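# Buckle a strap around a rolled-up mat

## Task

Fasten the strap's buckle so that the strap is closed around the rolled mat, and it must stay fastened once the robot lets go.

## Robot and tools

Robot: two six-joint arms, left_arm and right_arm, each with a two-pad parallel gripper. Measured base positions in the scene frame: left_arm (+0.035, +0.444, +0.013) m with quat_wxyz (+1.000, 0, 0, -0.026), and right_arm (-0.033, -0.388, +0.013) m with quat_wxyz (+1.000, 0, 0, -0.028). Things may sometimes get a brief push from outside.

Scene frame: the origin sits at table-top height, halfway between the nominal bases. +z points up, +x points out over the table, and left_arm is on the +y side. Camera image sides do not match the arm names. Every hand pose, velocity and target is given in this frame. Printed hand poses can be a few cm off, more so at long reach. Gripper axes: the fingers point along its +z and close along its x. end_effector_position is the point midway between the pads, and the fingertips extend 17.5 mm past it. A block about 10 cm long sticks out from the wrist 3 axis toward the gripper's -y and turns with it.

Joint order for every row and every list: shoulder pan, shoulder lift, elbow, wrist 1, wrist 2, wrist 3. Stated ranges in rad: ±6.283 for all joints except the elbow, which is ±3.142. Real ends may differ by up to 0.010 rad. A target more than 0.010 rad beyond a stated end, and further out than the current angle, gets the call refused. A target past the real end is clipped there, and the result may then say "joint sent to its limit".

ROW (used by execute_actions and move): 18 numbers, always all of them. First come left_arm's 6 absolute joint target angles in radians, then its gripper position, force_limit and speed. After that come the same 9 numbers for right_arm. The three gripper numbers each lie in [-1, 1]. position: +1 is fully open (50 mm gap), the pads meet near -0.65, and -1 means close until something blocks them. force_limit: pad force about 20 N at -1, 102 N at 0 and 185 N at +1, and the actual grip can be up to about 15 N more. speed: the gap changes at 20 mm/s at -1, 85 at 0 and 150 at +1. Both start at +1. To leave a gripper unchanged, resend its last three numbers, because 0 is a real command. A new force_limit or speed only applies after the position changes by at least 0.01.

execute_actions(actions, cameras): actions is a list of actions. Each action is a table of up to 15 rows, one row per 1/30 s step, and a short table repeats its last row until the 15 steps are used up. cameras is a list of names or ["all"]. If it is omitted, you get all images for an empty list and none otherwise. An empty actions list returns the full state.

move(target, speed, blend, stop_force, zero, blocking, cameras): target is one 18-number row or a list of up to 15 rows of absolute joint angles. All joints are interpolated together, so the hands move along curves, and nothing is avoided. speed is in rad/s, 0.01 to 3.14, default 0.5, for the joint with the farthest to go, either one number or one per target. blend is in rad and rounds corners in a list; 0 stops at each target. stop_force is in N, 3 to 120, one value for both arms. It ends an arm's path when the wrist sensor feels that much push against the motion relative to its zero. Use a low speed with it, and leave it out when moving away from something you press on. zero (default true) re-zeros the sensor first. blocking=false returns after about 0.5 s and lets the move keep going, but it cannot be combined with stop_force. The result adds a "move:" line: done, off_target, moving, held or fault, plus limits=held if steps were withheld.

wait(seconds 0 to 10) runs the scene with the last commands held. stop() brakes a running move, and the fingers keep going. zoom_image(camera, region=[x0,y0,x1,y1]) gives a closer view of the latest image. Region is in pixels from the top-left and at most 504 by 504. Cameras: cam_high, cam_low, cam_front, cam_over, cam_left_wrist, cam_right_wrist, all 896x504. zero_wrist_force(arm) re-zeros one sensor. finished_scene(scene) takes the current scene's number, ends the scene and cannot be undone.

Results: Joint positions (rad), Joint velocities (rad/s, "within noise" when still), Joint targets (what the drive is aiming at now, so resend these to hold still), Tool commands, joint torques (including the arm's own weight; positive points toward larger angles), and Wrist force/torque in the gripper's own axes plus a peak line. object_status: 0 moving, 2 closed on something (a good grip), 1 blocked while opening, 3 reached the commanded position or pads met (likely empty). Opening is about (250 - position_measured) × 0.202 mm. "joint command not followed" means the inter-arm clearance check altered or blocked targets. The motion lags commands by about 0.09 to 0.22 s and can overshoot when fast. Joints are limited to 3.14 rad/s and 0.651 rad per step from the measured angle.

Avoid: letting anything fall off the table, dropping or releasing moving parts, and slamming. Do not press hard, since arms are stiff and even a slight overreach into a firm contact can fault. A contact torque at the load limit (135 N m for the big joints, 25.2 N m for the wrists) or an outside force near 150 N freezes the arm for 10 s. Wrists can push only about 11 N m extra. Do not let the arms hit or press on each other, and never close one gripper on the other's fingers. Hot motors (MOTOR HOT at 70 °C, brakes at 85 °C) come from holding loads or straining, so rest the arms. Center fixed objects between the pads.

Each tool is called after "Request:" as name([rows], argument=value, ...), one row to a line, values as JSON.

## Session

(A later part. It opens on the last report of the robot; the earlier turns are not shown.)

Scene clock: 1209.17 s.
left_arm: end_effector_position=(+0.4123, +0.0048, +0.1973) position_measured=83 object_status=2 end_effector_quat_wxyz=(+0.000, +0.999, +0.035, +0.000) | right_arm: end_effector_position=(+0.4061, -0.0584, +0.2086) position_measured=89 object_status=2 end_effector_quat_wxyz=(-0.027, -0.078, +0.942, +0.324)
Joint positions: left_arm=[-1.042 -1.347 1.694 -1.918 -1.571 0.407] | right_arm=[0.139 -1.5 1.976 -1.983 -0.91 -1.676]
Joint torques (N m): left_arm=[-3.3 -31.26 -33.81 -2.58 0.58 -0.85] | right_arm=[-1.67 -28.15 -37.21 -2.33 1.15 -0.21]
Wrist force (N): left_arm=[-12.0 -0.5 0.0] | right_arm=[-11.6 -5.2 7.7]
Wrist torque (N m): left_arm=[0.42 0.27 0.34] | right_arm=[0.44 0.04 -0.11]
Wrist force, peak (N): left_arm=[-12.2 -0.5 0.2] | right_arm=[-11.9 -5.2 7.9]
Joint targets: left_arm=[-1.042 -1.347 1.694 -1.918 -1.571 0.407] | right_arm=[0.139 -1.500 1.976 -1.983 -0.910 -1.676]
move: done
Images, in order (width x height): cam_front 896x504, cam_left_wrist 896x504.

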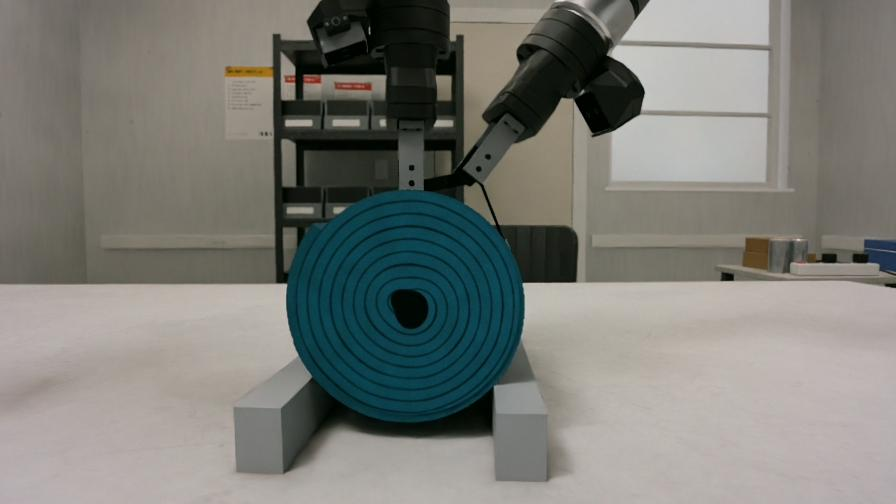

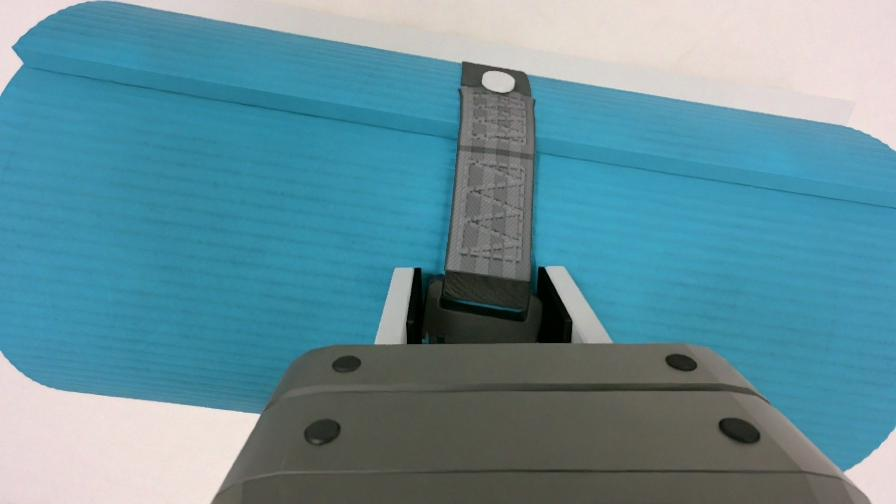

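Request:
move(target=[-1.0468,-1.3400,1.6833,-1.9144,-1.571,0.4022,-1,0.003922,-1,0.1386,-1.4998,1.9763,-1.9826,-0.9103,-1.6762,-0.97,0,-1], speed=0.02, stop_force=65, cameras=["cam_front","cam_left_wrist"])

Request:
zoom_image(camera="cam_left_wrist", region=[350, 180, 600, 350])

Request:
zoom_image(camera="cam_front", region=[370, 145, 490, 205])

Scene clock: 1215.33 s.
left_arm: end_effector_position=(+0.4115, -0.0002, +0.1978) position_measured=83 object_status=2 end_effector_quat_wxyz=(+0.000, +0.999, +0.035, +0.000) | right_arm: end_effector_position=(+0.4061, -0.0584, +0.2086) position_measured=89 object_status=2 end_effector_quat_wxyz=(-0.027, -0.078, +0.942, +0.324)
Joint positions: left_arm=[-1.047 -1.34 1.683 -1.914 -1.571 0.402] | right_arm=[0.139 -1.5 1.976 -1.983 -0.91 -1.676]
Joint torques (N m): left_arm=[3.23 -45.41 -30.16 -12.14 -2.85 2.19] | right_arm=[21.29 -29.9 -27.99 -1.13 10.57 -0.4]
Wrist force (N): left_arm=[-9.4 -30.5 3.5] | right_arm=[-6.8 -25.4 -11.5]
Wrist torque (N m): left_arm=[0.13 0.30 0.27] | right_arm=[0.57 -0.04 0.12]
Wrist force, peak (N): left_arm=[-4.0 -42.1 5.7] | right_arm=[-0.4 -32.4 -20.3]
Joint targets: left_arm=[-1.047 -1.340 1.683 -1.914 -1.571 0.402] | right_arm=[0.139 -1.500 1.976 -1.983 -0.910 -1.676]
move: done
Images, in order (width x height): cam_front 896x504, cam_left_wrist 896x504.

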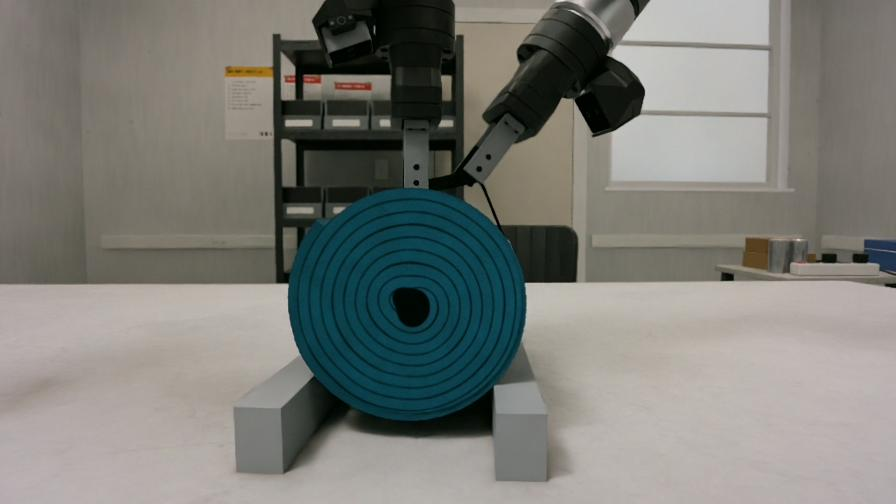

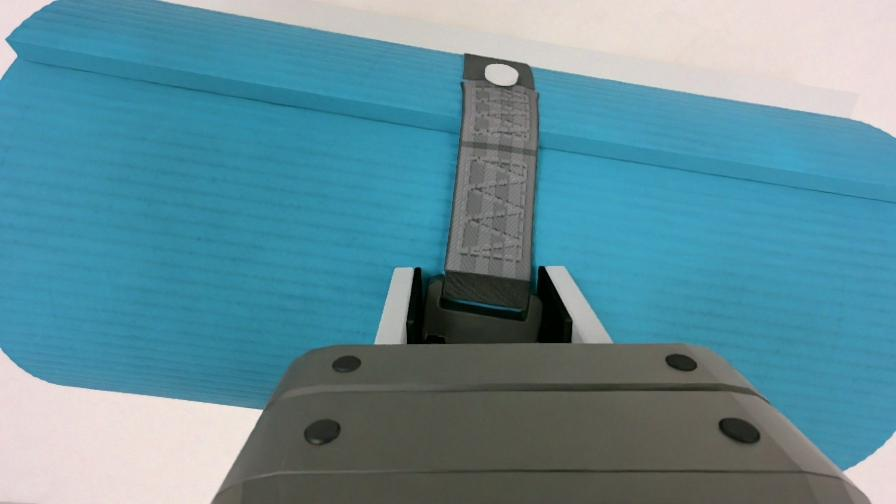

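Scaled by 2.016.

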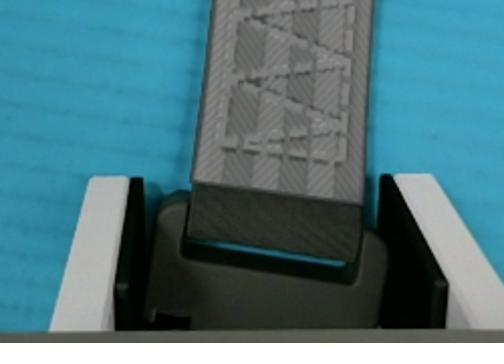

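Scaled by 4.200.

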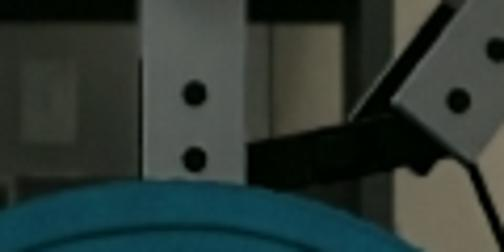

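Request:
move(target=[-1.0497,-1.3355,1.6768,-1.9124,-1.571,0.3993,-1,0.003922,-1,0.1386,-1.4998,1.9763,-1.9826,-0.9103,-1.6762,-0.97,0,-1], speed=0.015, stop_force=70, cameras=["cam_front","cam_left_wrist"])

Request:
zoom_image(camera="cam_left_wrist", region=[350, 180, 600, 350])

Request:
zoom_image(camera="cam_front", region=[370, 145, 490, 205])

Scene clock: 1220.43 s.
left_arm: end_effector_position=(+0.4106, -0.0020, +0.1976) position_measured=83 object_status=2 end_effector_quat_wxyz=(-0.002, +0.999, +0.035, -0.001) | right_arm: end_effector_position=(+0.4061, -0.0584, +0.2086) position_measured=89 object_status=2 end_effector_quat_wxyz=(-0.027, -0.078, +0.942, +0.324)
Joint positions: left_arm=[-1.05 -1.335 1.677 -1.907 -1.571 0.399] | right_arm=[0.139 -1.5 1.976 -1.983 -0.91 -1.676]
Joint torques (N m): left_arm=[-30.52 -40.74 -36.37 -14.41 -9.56 0.76] | right_arm=[21.23 -32.34 -27.93 -5.91 12.25 -0.55]
Wrist force (N): left_arm=[5.4 -57.2 2.2] | right_arm=[7.5 -40.9 -28.9]
Wrist torque (N m): left_arm=[0.37 0.39 0.43] | right_arm=[0.93 0.65 -0.19]
Wrist force, peak (N): left_arm=[5.2 -57.4 1.8] | right_arm=[7.5 -40.9 -28.9]
Joint targets: left_arm=[-1.050 -1.335 1.677 -1.912 -1.571 0.399] | right_arm=[0.139 -1.500 1.976 -1.983 -0.910 -1.676]
move: done
Images, in order (width x height): cam_front 896x504, cam_left_wrist 896x504.

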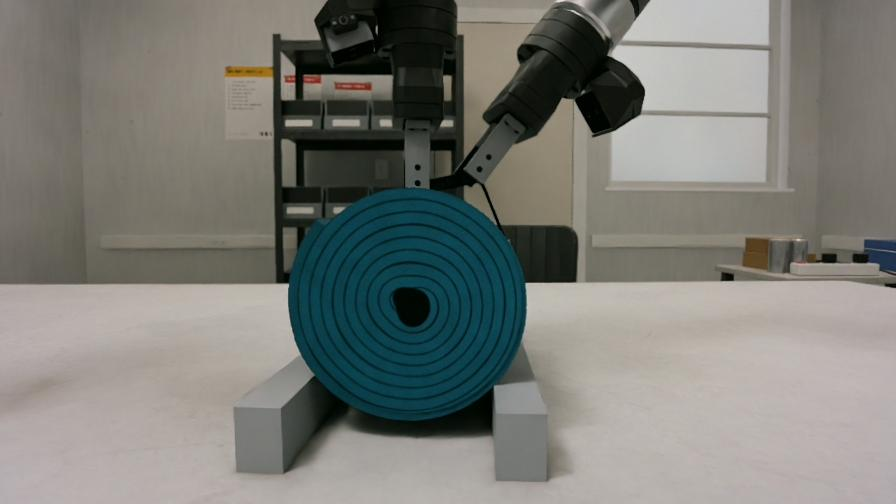

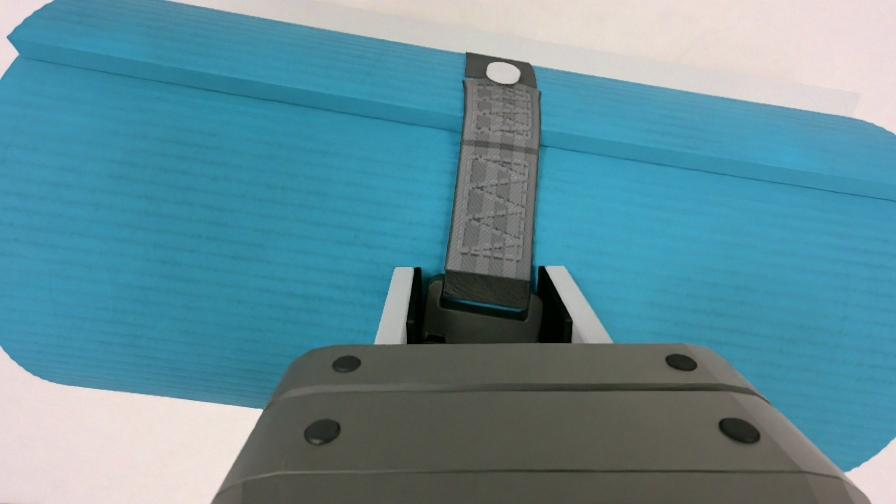

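Scaled by 2.016.

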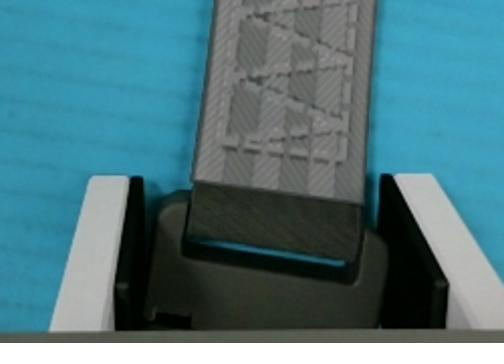

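Scaled by 4.200.

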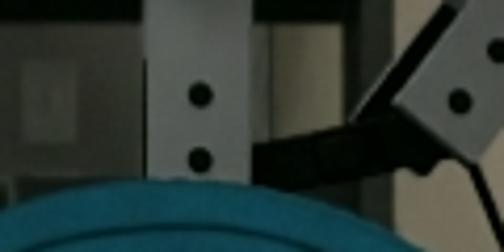

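Request:
move([
  [-1.0497,-1.3355,1.6768,-1.9124,-1.571,0.3993,0.6,0.003922,-1,0.1386,-1.4998,1.9763,-1.9826,-0.9103,-1.6762,-0.97,0,-1],
  [-1.0446,-1.3457,1.6895,-1.9148,-1.571,0.4044,0.6,0.003922,-1,0.1386,-1.4998,1.9763,-1.9826,-0.9103,-1.6762,-0.97,0,-1],
], speed=0.04, cameras=["cam_front","cam_left_wrist"])

Request:
zoom_image(camera="cam_left_wrist", region=[350, 180, 600, 350])

Request:
zoom_image(camera="cam_front", region=[370, 145, 490, 205])

Scene clock: 1226.53 s.
left_arm: end_effector_position=(+0.4113, +0.0030, +0.1982) position_measured=63 object_status=3 end_effector_quat_wxyz=(+0.000, +0.999, +0.035, +0.000) | right_arm: end_effector_position=(+0.4061, -0.0584, +0.2086) position_measured=89 object_status=2 end_effector_quat_wxyz=(-0.027, -0.078, +0.942, +0.324)
Joint positions: left_arm=[-1.044 -1.346 1.69 -1.915 -1.571 0.404] | right_arm=[0.139 -1.5 1.976 -1.983 -0.91 -1.676]
Joint torques (N m): left_arm=[3.56 -35.08 -26.98 -4.83 1.26 1.7] | right_arm=[-8.64 -33.68 -37.68 -2.75 -0.06 -0.82]
Wrist force (N): left_arm=[-2.3 2.6 -0.4] | right_arm=[-1.5 -4.6 11.0]
Wrist torque (N m): left_arm=[0.43 0.35 -0.08] | right_arm=[0.14 0.21 -0.23]
Wrist force, peak (N): left_arm=[5.3 -57.5 1.8] | right_arm=[7.6 -40.8 -28.8]
Joint targets: left_arm=[-1.045 -1.346 1.690 -1.915 -1.571 0.404] | right_arm=[0.139 -1.500 1.976 -1.983 -0.910 -1.676]
move: done
Images, in order (width x height): cam_front 896x504, cam_left_wrist 896x504.

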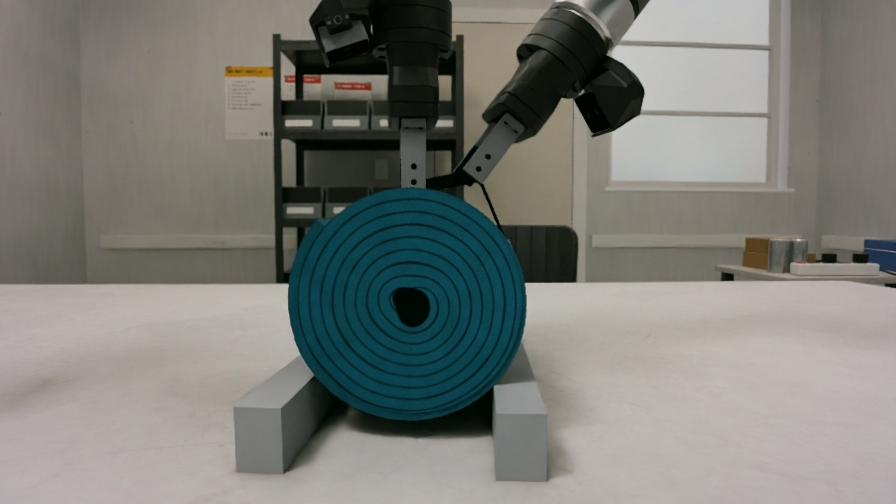

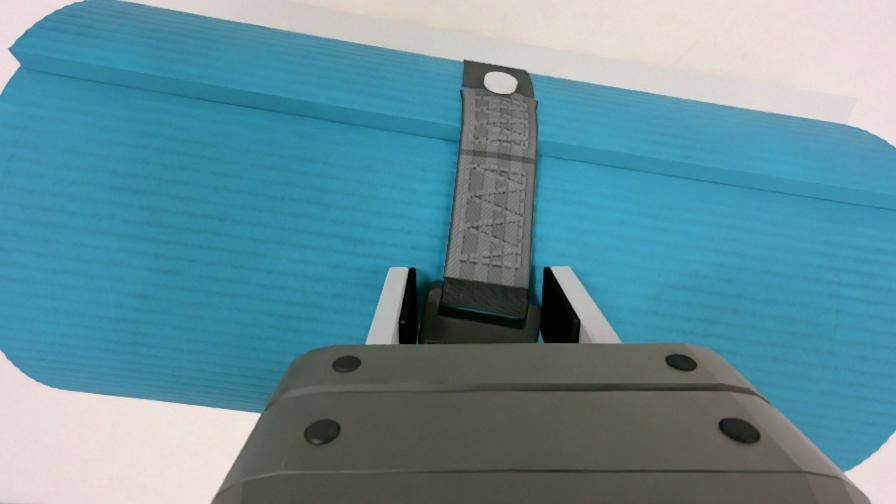

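Scaled by 2.016.

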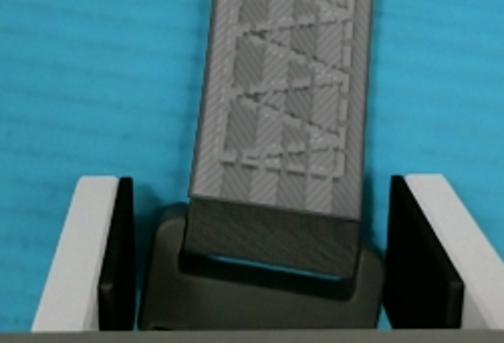

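Scaled by 4.200.

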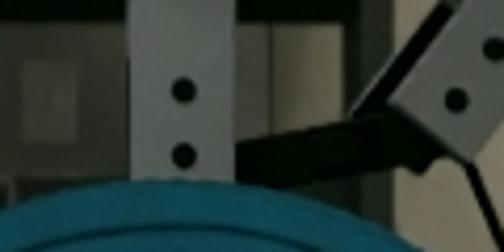

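Request:
move(target=[-1.0246,-1.418,1.617,-1.7695,-1.571,0.4244,0.6,0.003922,-1,0.1386,-1.4998,1.9763,-1.9826,-0.9103,-1.6762,-0.97,0,-1], speed=0.15, cameras=["cam_front","cam_left_wrist"])

Request:
zoom_image(camera="cam_left_wrist", region=[350, 180, 600, 350])

Request:
zoom_image(camera="cam_front", region=[370, 145, 490, 205])

Scene clock: 1236.60 s.
left_arm: end_effector_position=(+0.4130, +0.0238, +0.2587) position_measured=63 object_status=3 end_effector_quat_wxyz=(+0.000, +0.999, +0.035, +0.000) | right_arm: end_effector_position=(+0.4061, -0.0584, +0.2086) position_measured=89 object_status=2 end_effector_quat_wxyz=(-0.027, -0.078, +0.942, +0.324)
Joint positions: left_arm=[-1.024 -1.418 1.617 -1.769 -1.571 0.425] | right_arm=[0.139 -1.5 1.976 -1.983 -0.91 -1.676]
Joint torques (N m): left_arm=[-5.33 -26.02 -17.46 -5.28 -1.34 -1.02] | right_arm=[-7.79 -35.58 -37.16 -5.03 0.97 -0.89]
Wrist force (N): left_arm=[-2.3 2.5 -0.2] | right_arm=[-1.4 -4.5 10.9]
Wrist torque (N m): left_arm=[0.42 0.34 -0.08] | right_arm=[0.13 0.18 -0.23]
Wrist force, peak (N): left_arm=[-2.6 2.8 1.1] | right_arm=[-1.5 -4.8 11.1]
Joint targets: left_arm=[-1.025 -1.418 1.617 -1.770 -1.571 0.424] | right_arm=[0.139 -1.500 1.976 -1.983 -0.910 -1.676]
move: done
Images, in order (width x height): cam_front 896x504, cam_left_wrist 896x504.

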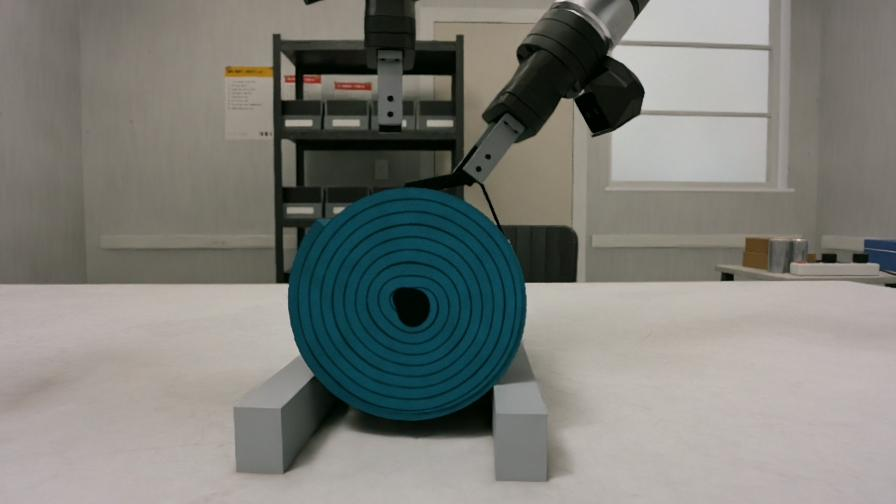

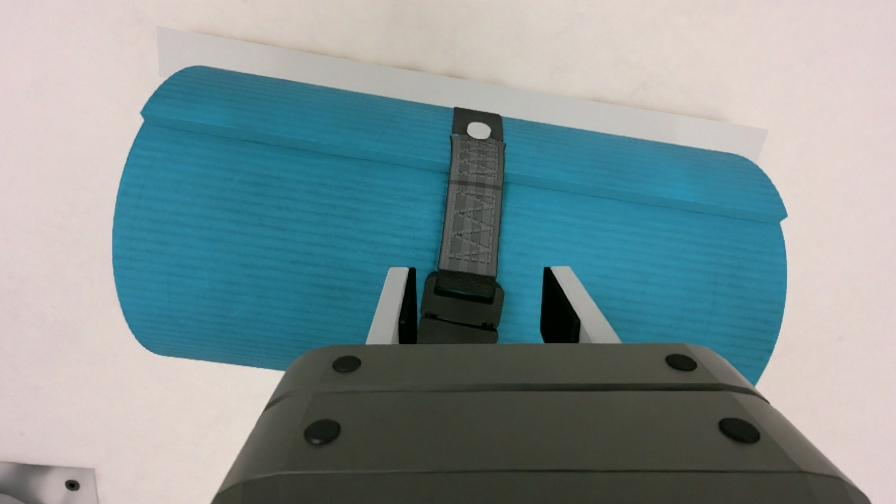

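Scaled by 2.016.

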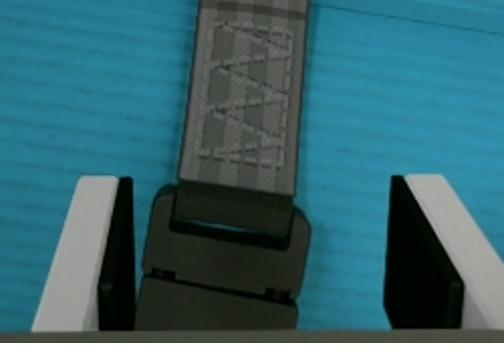

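Scaled by 4.200.

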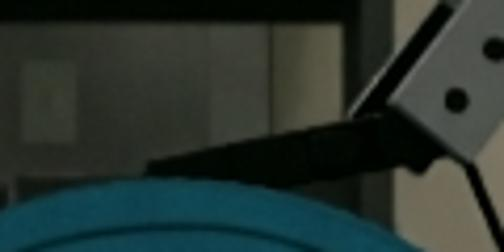

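Request:
move(target=[-1.0246,-1.4354,1.4831,-1.6182,-1.571,0.4244,0.6,0.003922,-1,0.1386,-1.4998,1.9763,-1.9826,-0.9103,-1.6762,-0.97,0,-1], speed=0.2, cameras=["cam_left_wrist"])

Request:
zoom_image(camera="cam_left_wrist", region=[400, 230, 540, 350])

Scene clock: 1248.97 s.
left_arm: end_effector_position=(+0.4129, +0.0238, +0.3185) position_measured=63 object_status=3 end_effector_quat_wxyz=(+0.000, +0.999, +0.035, +0.000) | right_arm: end_effector_position=(+0.4061, -0.0584, +0.2086) position_measured=89 object_status=2 end_effector_quat_wxyz=(-0.027, -0.078, +0.942, +0.324)
Joint positions: left_arm=[-1.025 -1.436 1.483 -1.618 -1.571 0.424] | right_arm=[0.139 -1.5 1.976 -1.983 -0.91 -1.676]
Joint torques (N m): left_arm=[-6.49 -26.56 -22.56 -4.79 -1.22 -2.46] | right_arm=[-6.67 -36.58 -37.23 -4.88 1.78 -1.04]
Wrist force (N): left_arm=[-2.4 2.3 -0.6] | right_arm=[-1.2 -4.7 10.9]
Wrist torque (N m): left_arm=[0.38 0.36 -0.07] | right_arm=[0.13 0.16 -0.23]
Wrist force, peak (N): left_arm=[-2.3 2.4 -1.9] | right_arm=[-1.4 -4.8 11.2]
Joint targets: left_arm=[-1.025 -1.435 1.483 -1.618 -1.571 0.424] | right_arm=[0.139 -1.500 1.976 -1.983 -0.910 -1.676]
move: done
Images, in order (width x height): cam_left_wrist 896x504.

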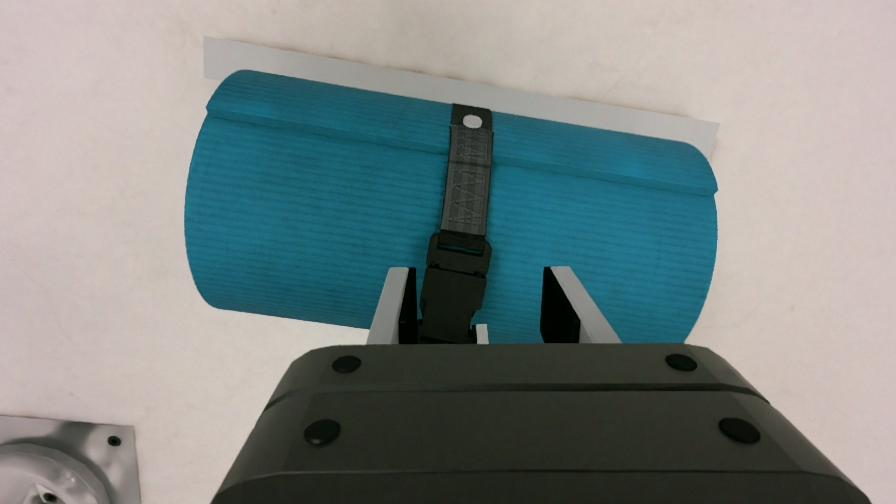

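Scaled by 3.600.

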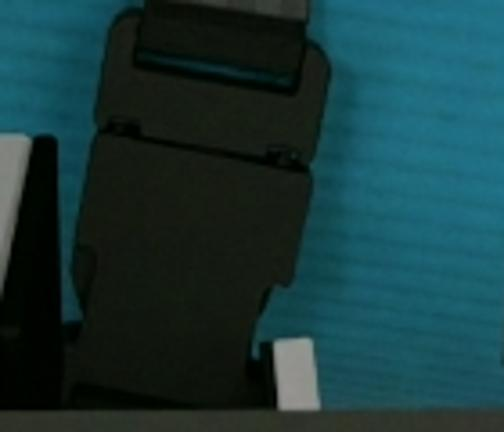

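Request:
move([
  [-1.0246,-1.418,1.617,-1.7695,-1.571,0.4244,0.6,0.003922,-1,0.1386,-1.4998,1.9763,-1.9826,-0.9103,-1.6762,-0.97,0,-1],
  [-1.0463,-1.3417,1.6850,-1.9138,-1.571,0.4027,0.6,0.003922,-1,0.1386,-1.4998,1.9763,-1.9826,-0.9103,-1.6762,-0.97,0,-1],
], speed=0.12, cameras=["cam_left_wrist"])

Request:
zoom_image(camera="cam_left_wrist", region=[350, 180, 600, 350])

Scene clock: 1272.33 s.
left_arm: end_effector_position=(+0.4112, +0.0007, +0.1978) position_measured=63 object_status=3 end_effector_quat_wxyz=(+0.000, +0.999, +0.035, +0.000) end_effector_velocity=(+0.000, +0.001, +0.002) end_effector_angular_velocity=(+0.001, +0.000, +0.001) | right_arm: end_effector_position=(+0.4061, -0.0584, +0.2086) position_measured=89 object_status=2 end_effector_quat_wxyz=(-0.027, -0.078, +0.942, +0.324)
Joint positions: left_arm=[-1.046 -1.342 1.685 -1.914 -1.571 0.403] | right_arm=[0.139 -1.5 1.976 -1.983 -0.91 -1.676]
Joint velocities: left_arm=[0.001 -0.003 -0.002 0.006 0 0] | right_arm=[within noise]
Joint torques (N m): left_arm=[6.28 -46.21 -30.39 -0.47 -1.47 -0.15] | right_arm=[-4.12 -39.32 -37.12 -4.84 3.12 -0.98]
Wrist force (N): left_arm=[-2.3 2.6 -0.2] | right_arm=[-1.5 -4.5 10.9]
Wrist torque (N m): left_arm=[0.44 0.34 0.05] | right_arm=[0.13 0.19 -0.23]
Wrist force, peak (N): left_arm=[-2.3 2.9 0.8] | right_arm=[-1.5 -4.8 11.1]
Joint targets: left_arm=[-1.046 -1.342 1.685 -1.914 -1.571 0.403] | right_arm=[0.139 -1.500 1.976 -1.983 -0.910 -1.676]
move: done
Images, in order (width x height): cam_left_wrist 896x504.

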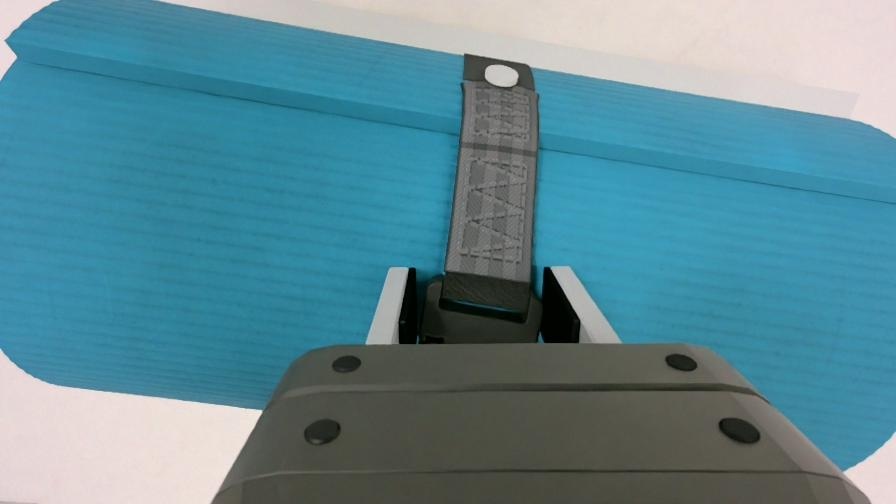

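Scaled by 2.016.

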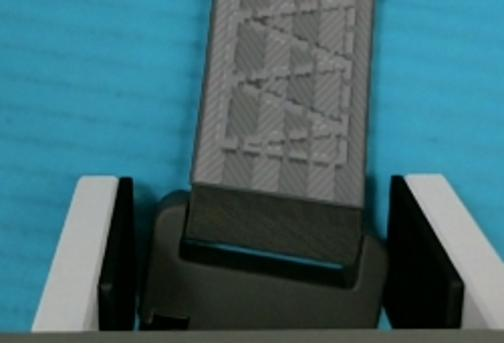

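Request:
move(target=[-1.0463,-1.3417,1.6850,-1.9138,-1.571,0.4027,-1,0.003922,-1,0.1386,-1.4998,1.9763,-1.9826,-0.9103,-1.6762,-0.97,0,-1])

Request:
move(target=[-1.0492,-1.3372,1.6785,-1.9118,-1.571,0.4398,-1,0.003922,-1,0.1386,-1.4998,1.9763,-1.9826,-0.9103,-1.6762,-0.97,0,-1], speed=0.02, stop_force=75)

Scene clock: 1275.97 s.
left_arm: end_effector_position=(+0.4113, +0.0008, +0.1979) position_measured=82 object_status=2 end_effector_quat_wxyz=(+0.000, +0.999, +0.035, +0.000) | right_arm: end_effector_position=(+0.4061, -0.0584, +0.2086) position_measured=89 object_status=2 end_effector_quat_wxyz=(-0.027, -0.078, +0.942, +0.324)
Joint positions: left_arm=[-1.046 -1.342 1.685 -1.914 -1.571 0.403] | right_arm=[0.139 -1.5 1.976 -1.983 -0.91 -1.676]
Joint torques (N m): left_arm=[9.69 -45.55 -31.01 -3.76 2.4 2.3] | right_arm=[-2.63 -41.34 -37.23 -1.08 3.74 -0.92]
Wrist force (N): left_arm=[-10.9 0.5 -0.5] | right_arm=[-9.5 -7.0 9.5]
Wrist torque (N m): left_arm=[0.40 0.44 0.10] | right_arm=[0.11 -0.14 0.08]
Wrist force, peak (N): left_arm=[-10.9 0.5 -0.5] | right_arm=[-9.4 -7.4 9.4]
Joint targets: left_arm=[-1.046 -1.342 1.685 -1.914 -1.571 0.403] | right_arm=[0.139 -1.500 1.976 -1.983 -0.910 -1.676]
move: done

Scene clock: 1278.43 s.
left_arm: end_effector_position=(+0.4110, -0.0022, +0.1982) position_measured=82 object_status=2 end_effector_quat_wxyz=(+0.000, +1.000, +0.015, +0.000) | right_arm: end_effector_position=(+0.4061, -0.0584, +0.2086) position_measured=89 object_status=2 end_effector_quat_wxyz=(-0.027, -0.078, +0.942, +0.324)
Joint positions: left_arm=[-1.049 -1.337 1.678 -1.912 -1.571 0.44] | right_arm=[0.139 -1.5 1.976 -1.983 -0.91 -1.676]
Joint torques (N m): left_arm=[-25.05 -40.03 -46.99 -14.47 -7.87 -2.8] | right_arm=[17.21 -37.09 -36.87 -5.62 10.85 -0.98]
Wrist force (N): left_arm=[0.7 -47.0 9.0] | right_arm=[7.6 -35.4 -25.6]
Wrist torque (N m): left_arm=[0.38 0.68 0.16] | right_arm=[0.38 0.60 -0.10]
Wrist force, peak (N): left_arm=[1.9 -47.5 9.2] | right_arm=[9.1 -35.5 -26.1]
Joint targets: left_arm=[-1.049 -1.337 1.679 -1.912 -1.571 0.440] | right_arm=[0.139 -1.500 1.976 -1.983 -0.910 -1.676]
move: done

Request:
move(target=[-1.0507,-1.3347,1.6747,-1.9105,-1.571,0.4900,-1,0.003922,-1,0.1386,-1.4998,1.9763,-1.9826,-0.9103,-1.6762,-0.97,0,-1], speed=0.03, stop_force=75, cameras=["cam_left_wrist","cam_over"])

Request:
zoom_image(camera="cam_left_wrist", region=[350, 180, 600, 350])

Scene clock: 1283.37 s.
left_arm: end_effector_position=(+0.4108, -0.0037, +0.1984) position_measured=82 object_status=2 end_effector_quat_wxyz=(+0.000, +1.000, -0.011, +0.000) | right_arm: end_effector_position=(+0.4061, -0.0584, +0.2086) position_measured=89 object_status=2 end_effector_quat_wxyz=(-0.027, -0.078, +0.942, +0.324)
Joint positions: left_arm=[-1.051 -1.335 1.675 -1.91 -1.571 0.49] | right_arm=[0.139 -1.5 1.976 -1.983 -0.91 -1.676]
Joint torques (N m): left_arm=[-29.71 -37.71 -50.26 -14.31 -7.57 -2.78] | right_arm=[19.12 -22.62 -37 -5.28 12.25 -0.93]
Wrist force (N): left_arm=[2.5 -55.3 11.2] | right_arm=[13.2 -40.1 -31.8]
Wrist torque (N m): left_arm=[0.54 0.75 0.30] | right_arm=[0.48 0.94 -0.27]
Wrist force, peak (N): left_arm=[2.6 -55.6 10.6] | right_arm=[13.9 -39.9 -32.0]
Joint targets: left_arm=[-1.051 -1.335 1.675 -1.911 -1.571 0.490] | right_arm=[0.139 -1.500 1.976 -1.983 -0.910 -1.676]
move: done
Images, in order (width x height): cam_over 896x504, cam_left_wrist 896x504.

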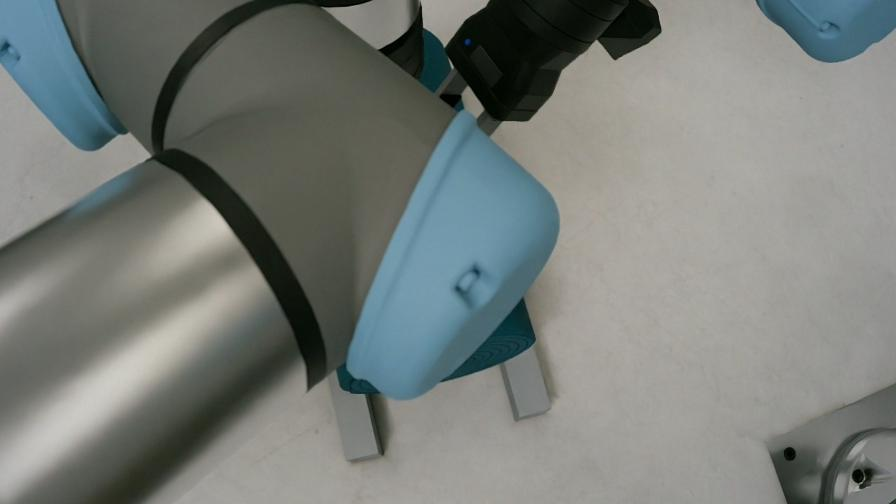

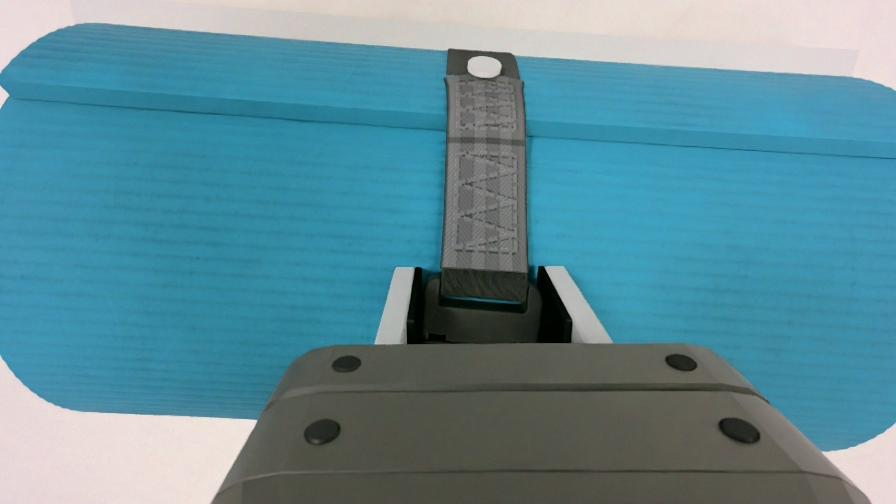

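Scaled by 2.016.

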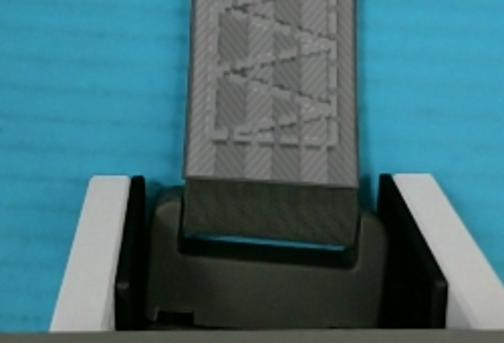

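Request:
move([
  [-1.0512,-1.3340,1.6737,-1.9102,-1.571,0.4300,-1,0.003922,-1,0.1386,-1.4998,1.9763,-1.9826,-0.9103,-1.6762,-0.97,0,-1],
  [-1.0512,-1.3340,1.6737,-1.9102,-1.571,0.3700,-1,0.003922,-1,0.1386,-1.4998,1.9763,-1.9826,-0.9103,-1.6762,-0.97,0,-1],
], speed=0.04, stop_force=80, cameras=["cam_left_wrist","cam_front"])

Request:
zoom_image(camera="cam_left_wrist", region=[350, 180, 600, 350])

Request:
zoom_image(camera="cam_front", region=[370, 145, 490, 205])

Scene clock: 1290.90 s.
left_arm: end_effector_position=(+0.4105, -0.0038, +0.1983) position_measured=82 object_status=2 end_effector_quat_wxyz=(-0.001, +0.999, +0.049, -0.001) | right_arm: end_effector_position=(+0.4061, -0.0584, +0.2086) position_measured=89 object_status=2 end_effector_quat_wxyz=(-0.027, -0.078, +0.942, +0.324)
Joint positions: left_arm=[-1.051 -1.334 1.674 -1.908 -1.571 0.37] | right_arm=[0.139 -1.5 1.976 -1.983 -0.91 -1.676]
Joint torques (N m): left_arm=[12.55 -34.7 -39.7 -14.47 6.6 -0.11] | right_arm=[22.66 -26.81 -19.79 5.82 10.92 -0.82]
Wrist force (N): left_arm=[-40.8 -39.3 3.8] | right_arm=[-36.2 -34.7 -18.5]
Wrist torque (N m): left_arm=[0.16 0.88 2.71] | right_arm=[0.43 0.21 -0.56]
Wrist force, peak (N): left_arm=[-40.6 -40.1 4.3] | right_arm=[-35.5 -35.8 -19.0]
Joint targets: left_arm=[-1.051 -1.334 1.674 -1.910 -1.571 0.370] | right_arm=[0.139 -1.500 1.976 -1.983 -0.910 -1.676]
move: done
Images, in order (width x height): cam_front 896x504, cam_left_wrist 896x504.

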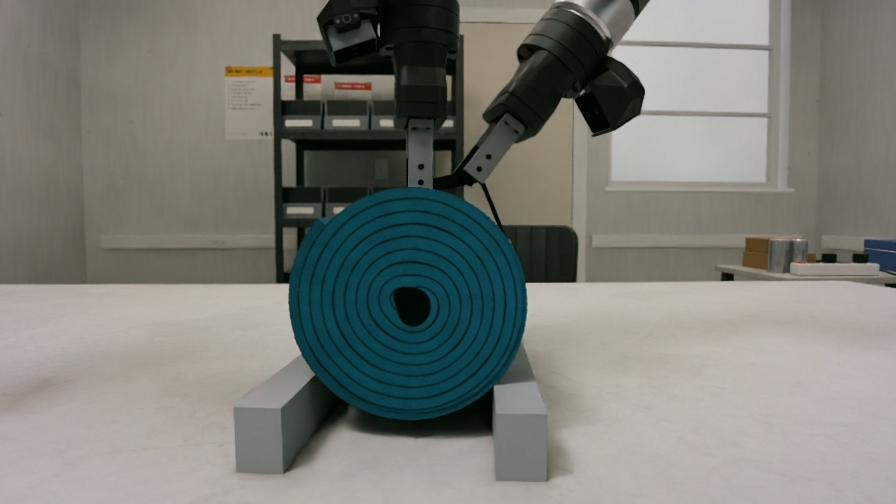

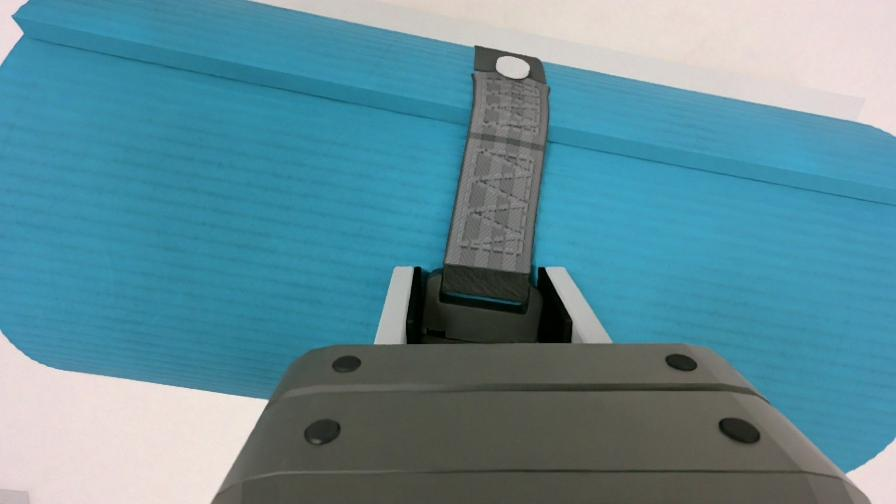

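Scaled by 2.016.

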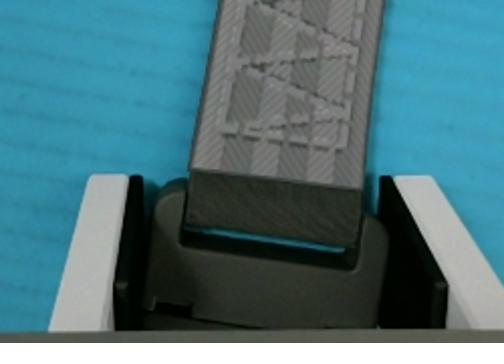

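Scaled by 4.200.

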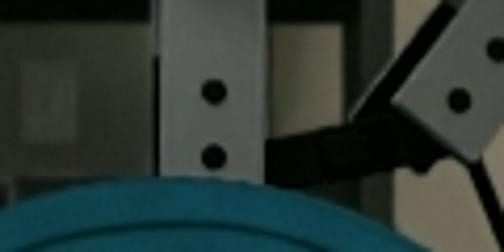

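Request:
move([
  [-1.0512,-1.3340,1.6737,-1.9102,-1.571,0.4100,-1,0.003922,-1,0.1386,-1.4998,1.9763,-1.9826,-0.9103,-1.6762,-0.97,0,-1],
  [-1.0512,-1.3340,1.6737,-1.9102,-1.571,0.4100,0.6,0.003922,-1,0.1386,-1.4998,1.9763,-1.9826,-0.9103,-1.6762,-0.97,0,-1],
  [-1.0246,-1.418,1.617,-1.7695,-1.571,0.4244,0.6,0.003922,-1,0.1386,-1.4998,1.9763,-1.9826,-0.9103,-1.6762,-0.97,0,-1],
  [-1.0246,-1.4354,1.4831,-1.6182,-1.571,0.4244,0.6,0.003922,-1,0.1386,-1.4998,1.9763,-1.9826,-0.9103,-1.6762,-0.97,0,-1],
], speed=[0.04,0.1,0.15,0.2], cameras=["cam_left_wrist","cam_front"])

Request:
zoom_image(camera="cam_left_wrist", region=[400, 230, 540, 350])

Request:
zoom_image(camera="cam_front", region=[370, 145, 490, 205])

Scene clock: 1302.03 s.
left_arm: end_effector_position=(+0.4129, +0.0238, +0.3185) position_measured=63 object_status=3 end_effector_quat_wxyz=(+0.000, +0.999, +0.035, +0.000) | right_arm: end_effector_position=(+0.4061, -0.0584, +0.2086) position_measured=89 object_status=2 end_effector_quat_wxyz=(-0.027, -0.078, +0.942, +0.324)
Joint positions: left_arm=[-1.025 -1.436 1.483 -1.618 -1.571 0.424] | right_arm=[0.139 -1.5 1.976 -1.983 -0.91 -1.676]
Joint torques (N m): left_arm=[-7.49 -26.57 -22 -4.66 1.55 -2.3] | right_arm=[-8.77 -42.63 -42.08 -5.09 -0.06 -0.67]
Wrist force (N): left_arm=[-2.7 1.8 -0.4] | right_arm=[-0.5 -5.7 10.7]
Wrist torque (N m): left_arm=[0.31 0.41 -0.07] | right_arm=[-0.06 -0.07 -0.20]
Wrist force, peak (N): left_arm=[-41.0 -39.4 3.9] | right_arm=[-36.3 -35.1 -18.5]
Joint targets: left_arm=[-1.025 -1.435 1.483 -1.618 -1.571 0.424] | right_arm=[0.139 -1.500 1.976 -1.983 -0.910 -1.676]
move: done
Images, in order (width x height): cam_front 896x504, cam_left_wrist 896x504.

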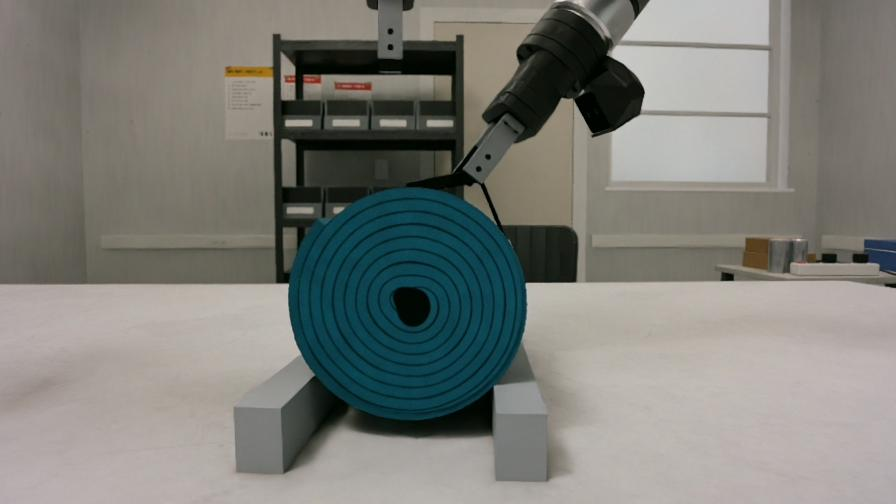

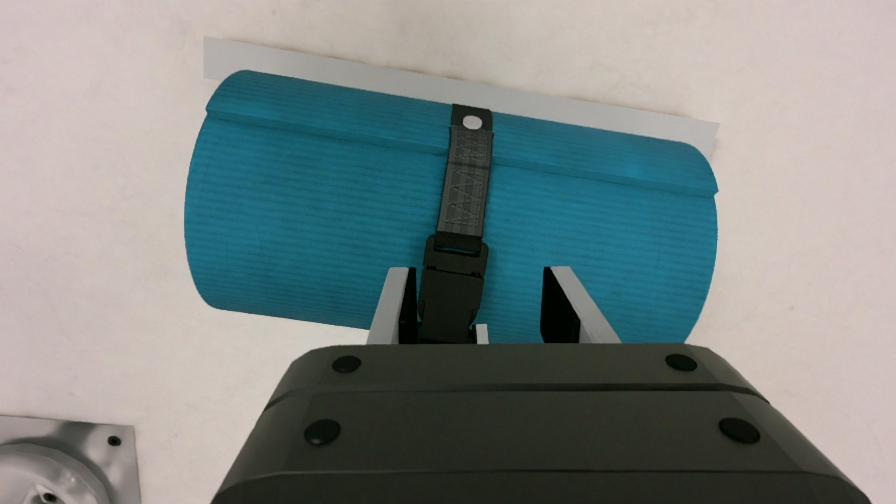

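Scaled by 3.600.

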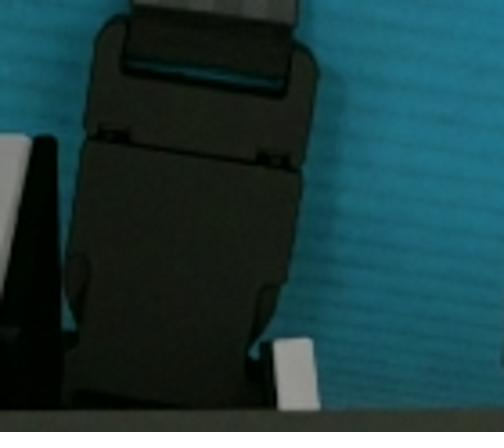

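Scaled by 4.200.

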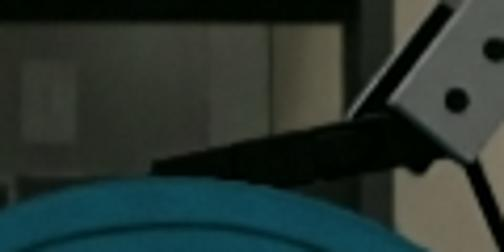

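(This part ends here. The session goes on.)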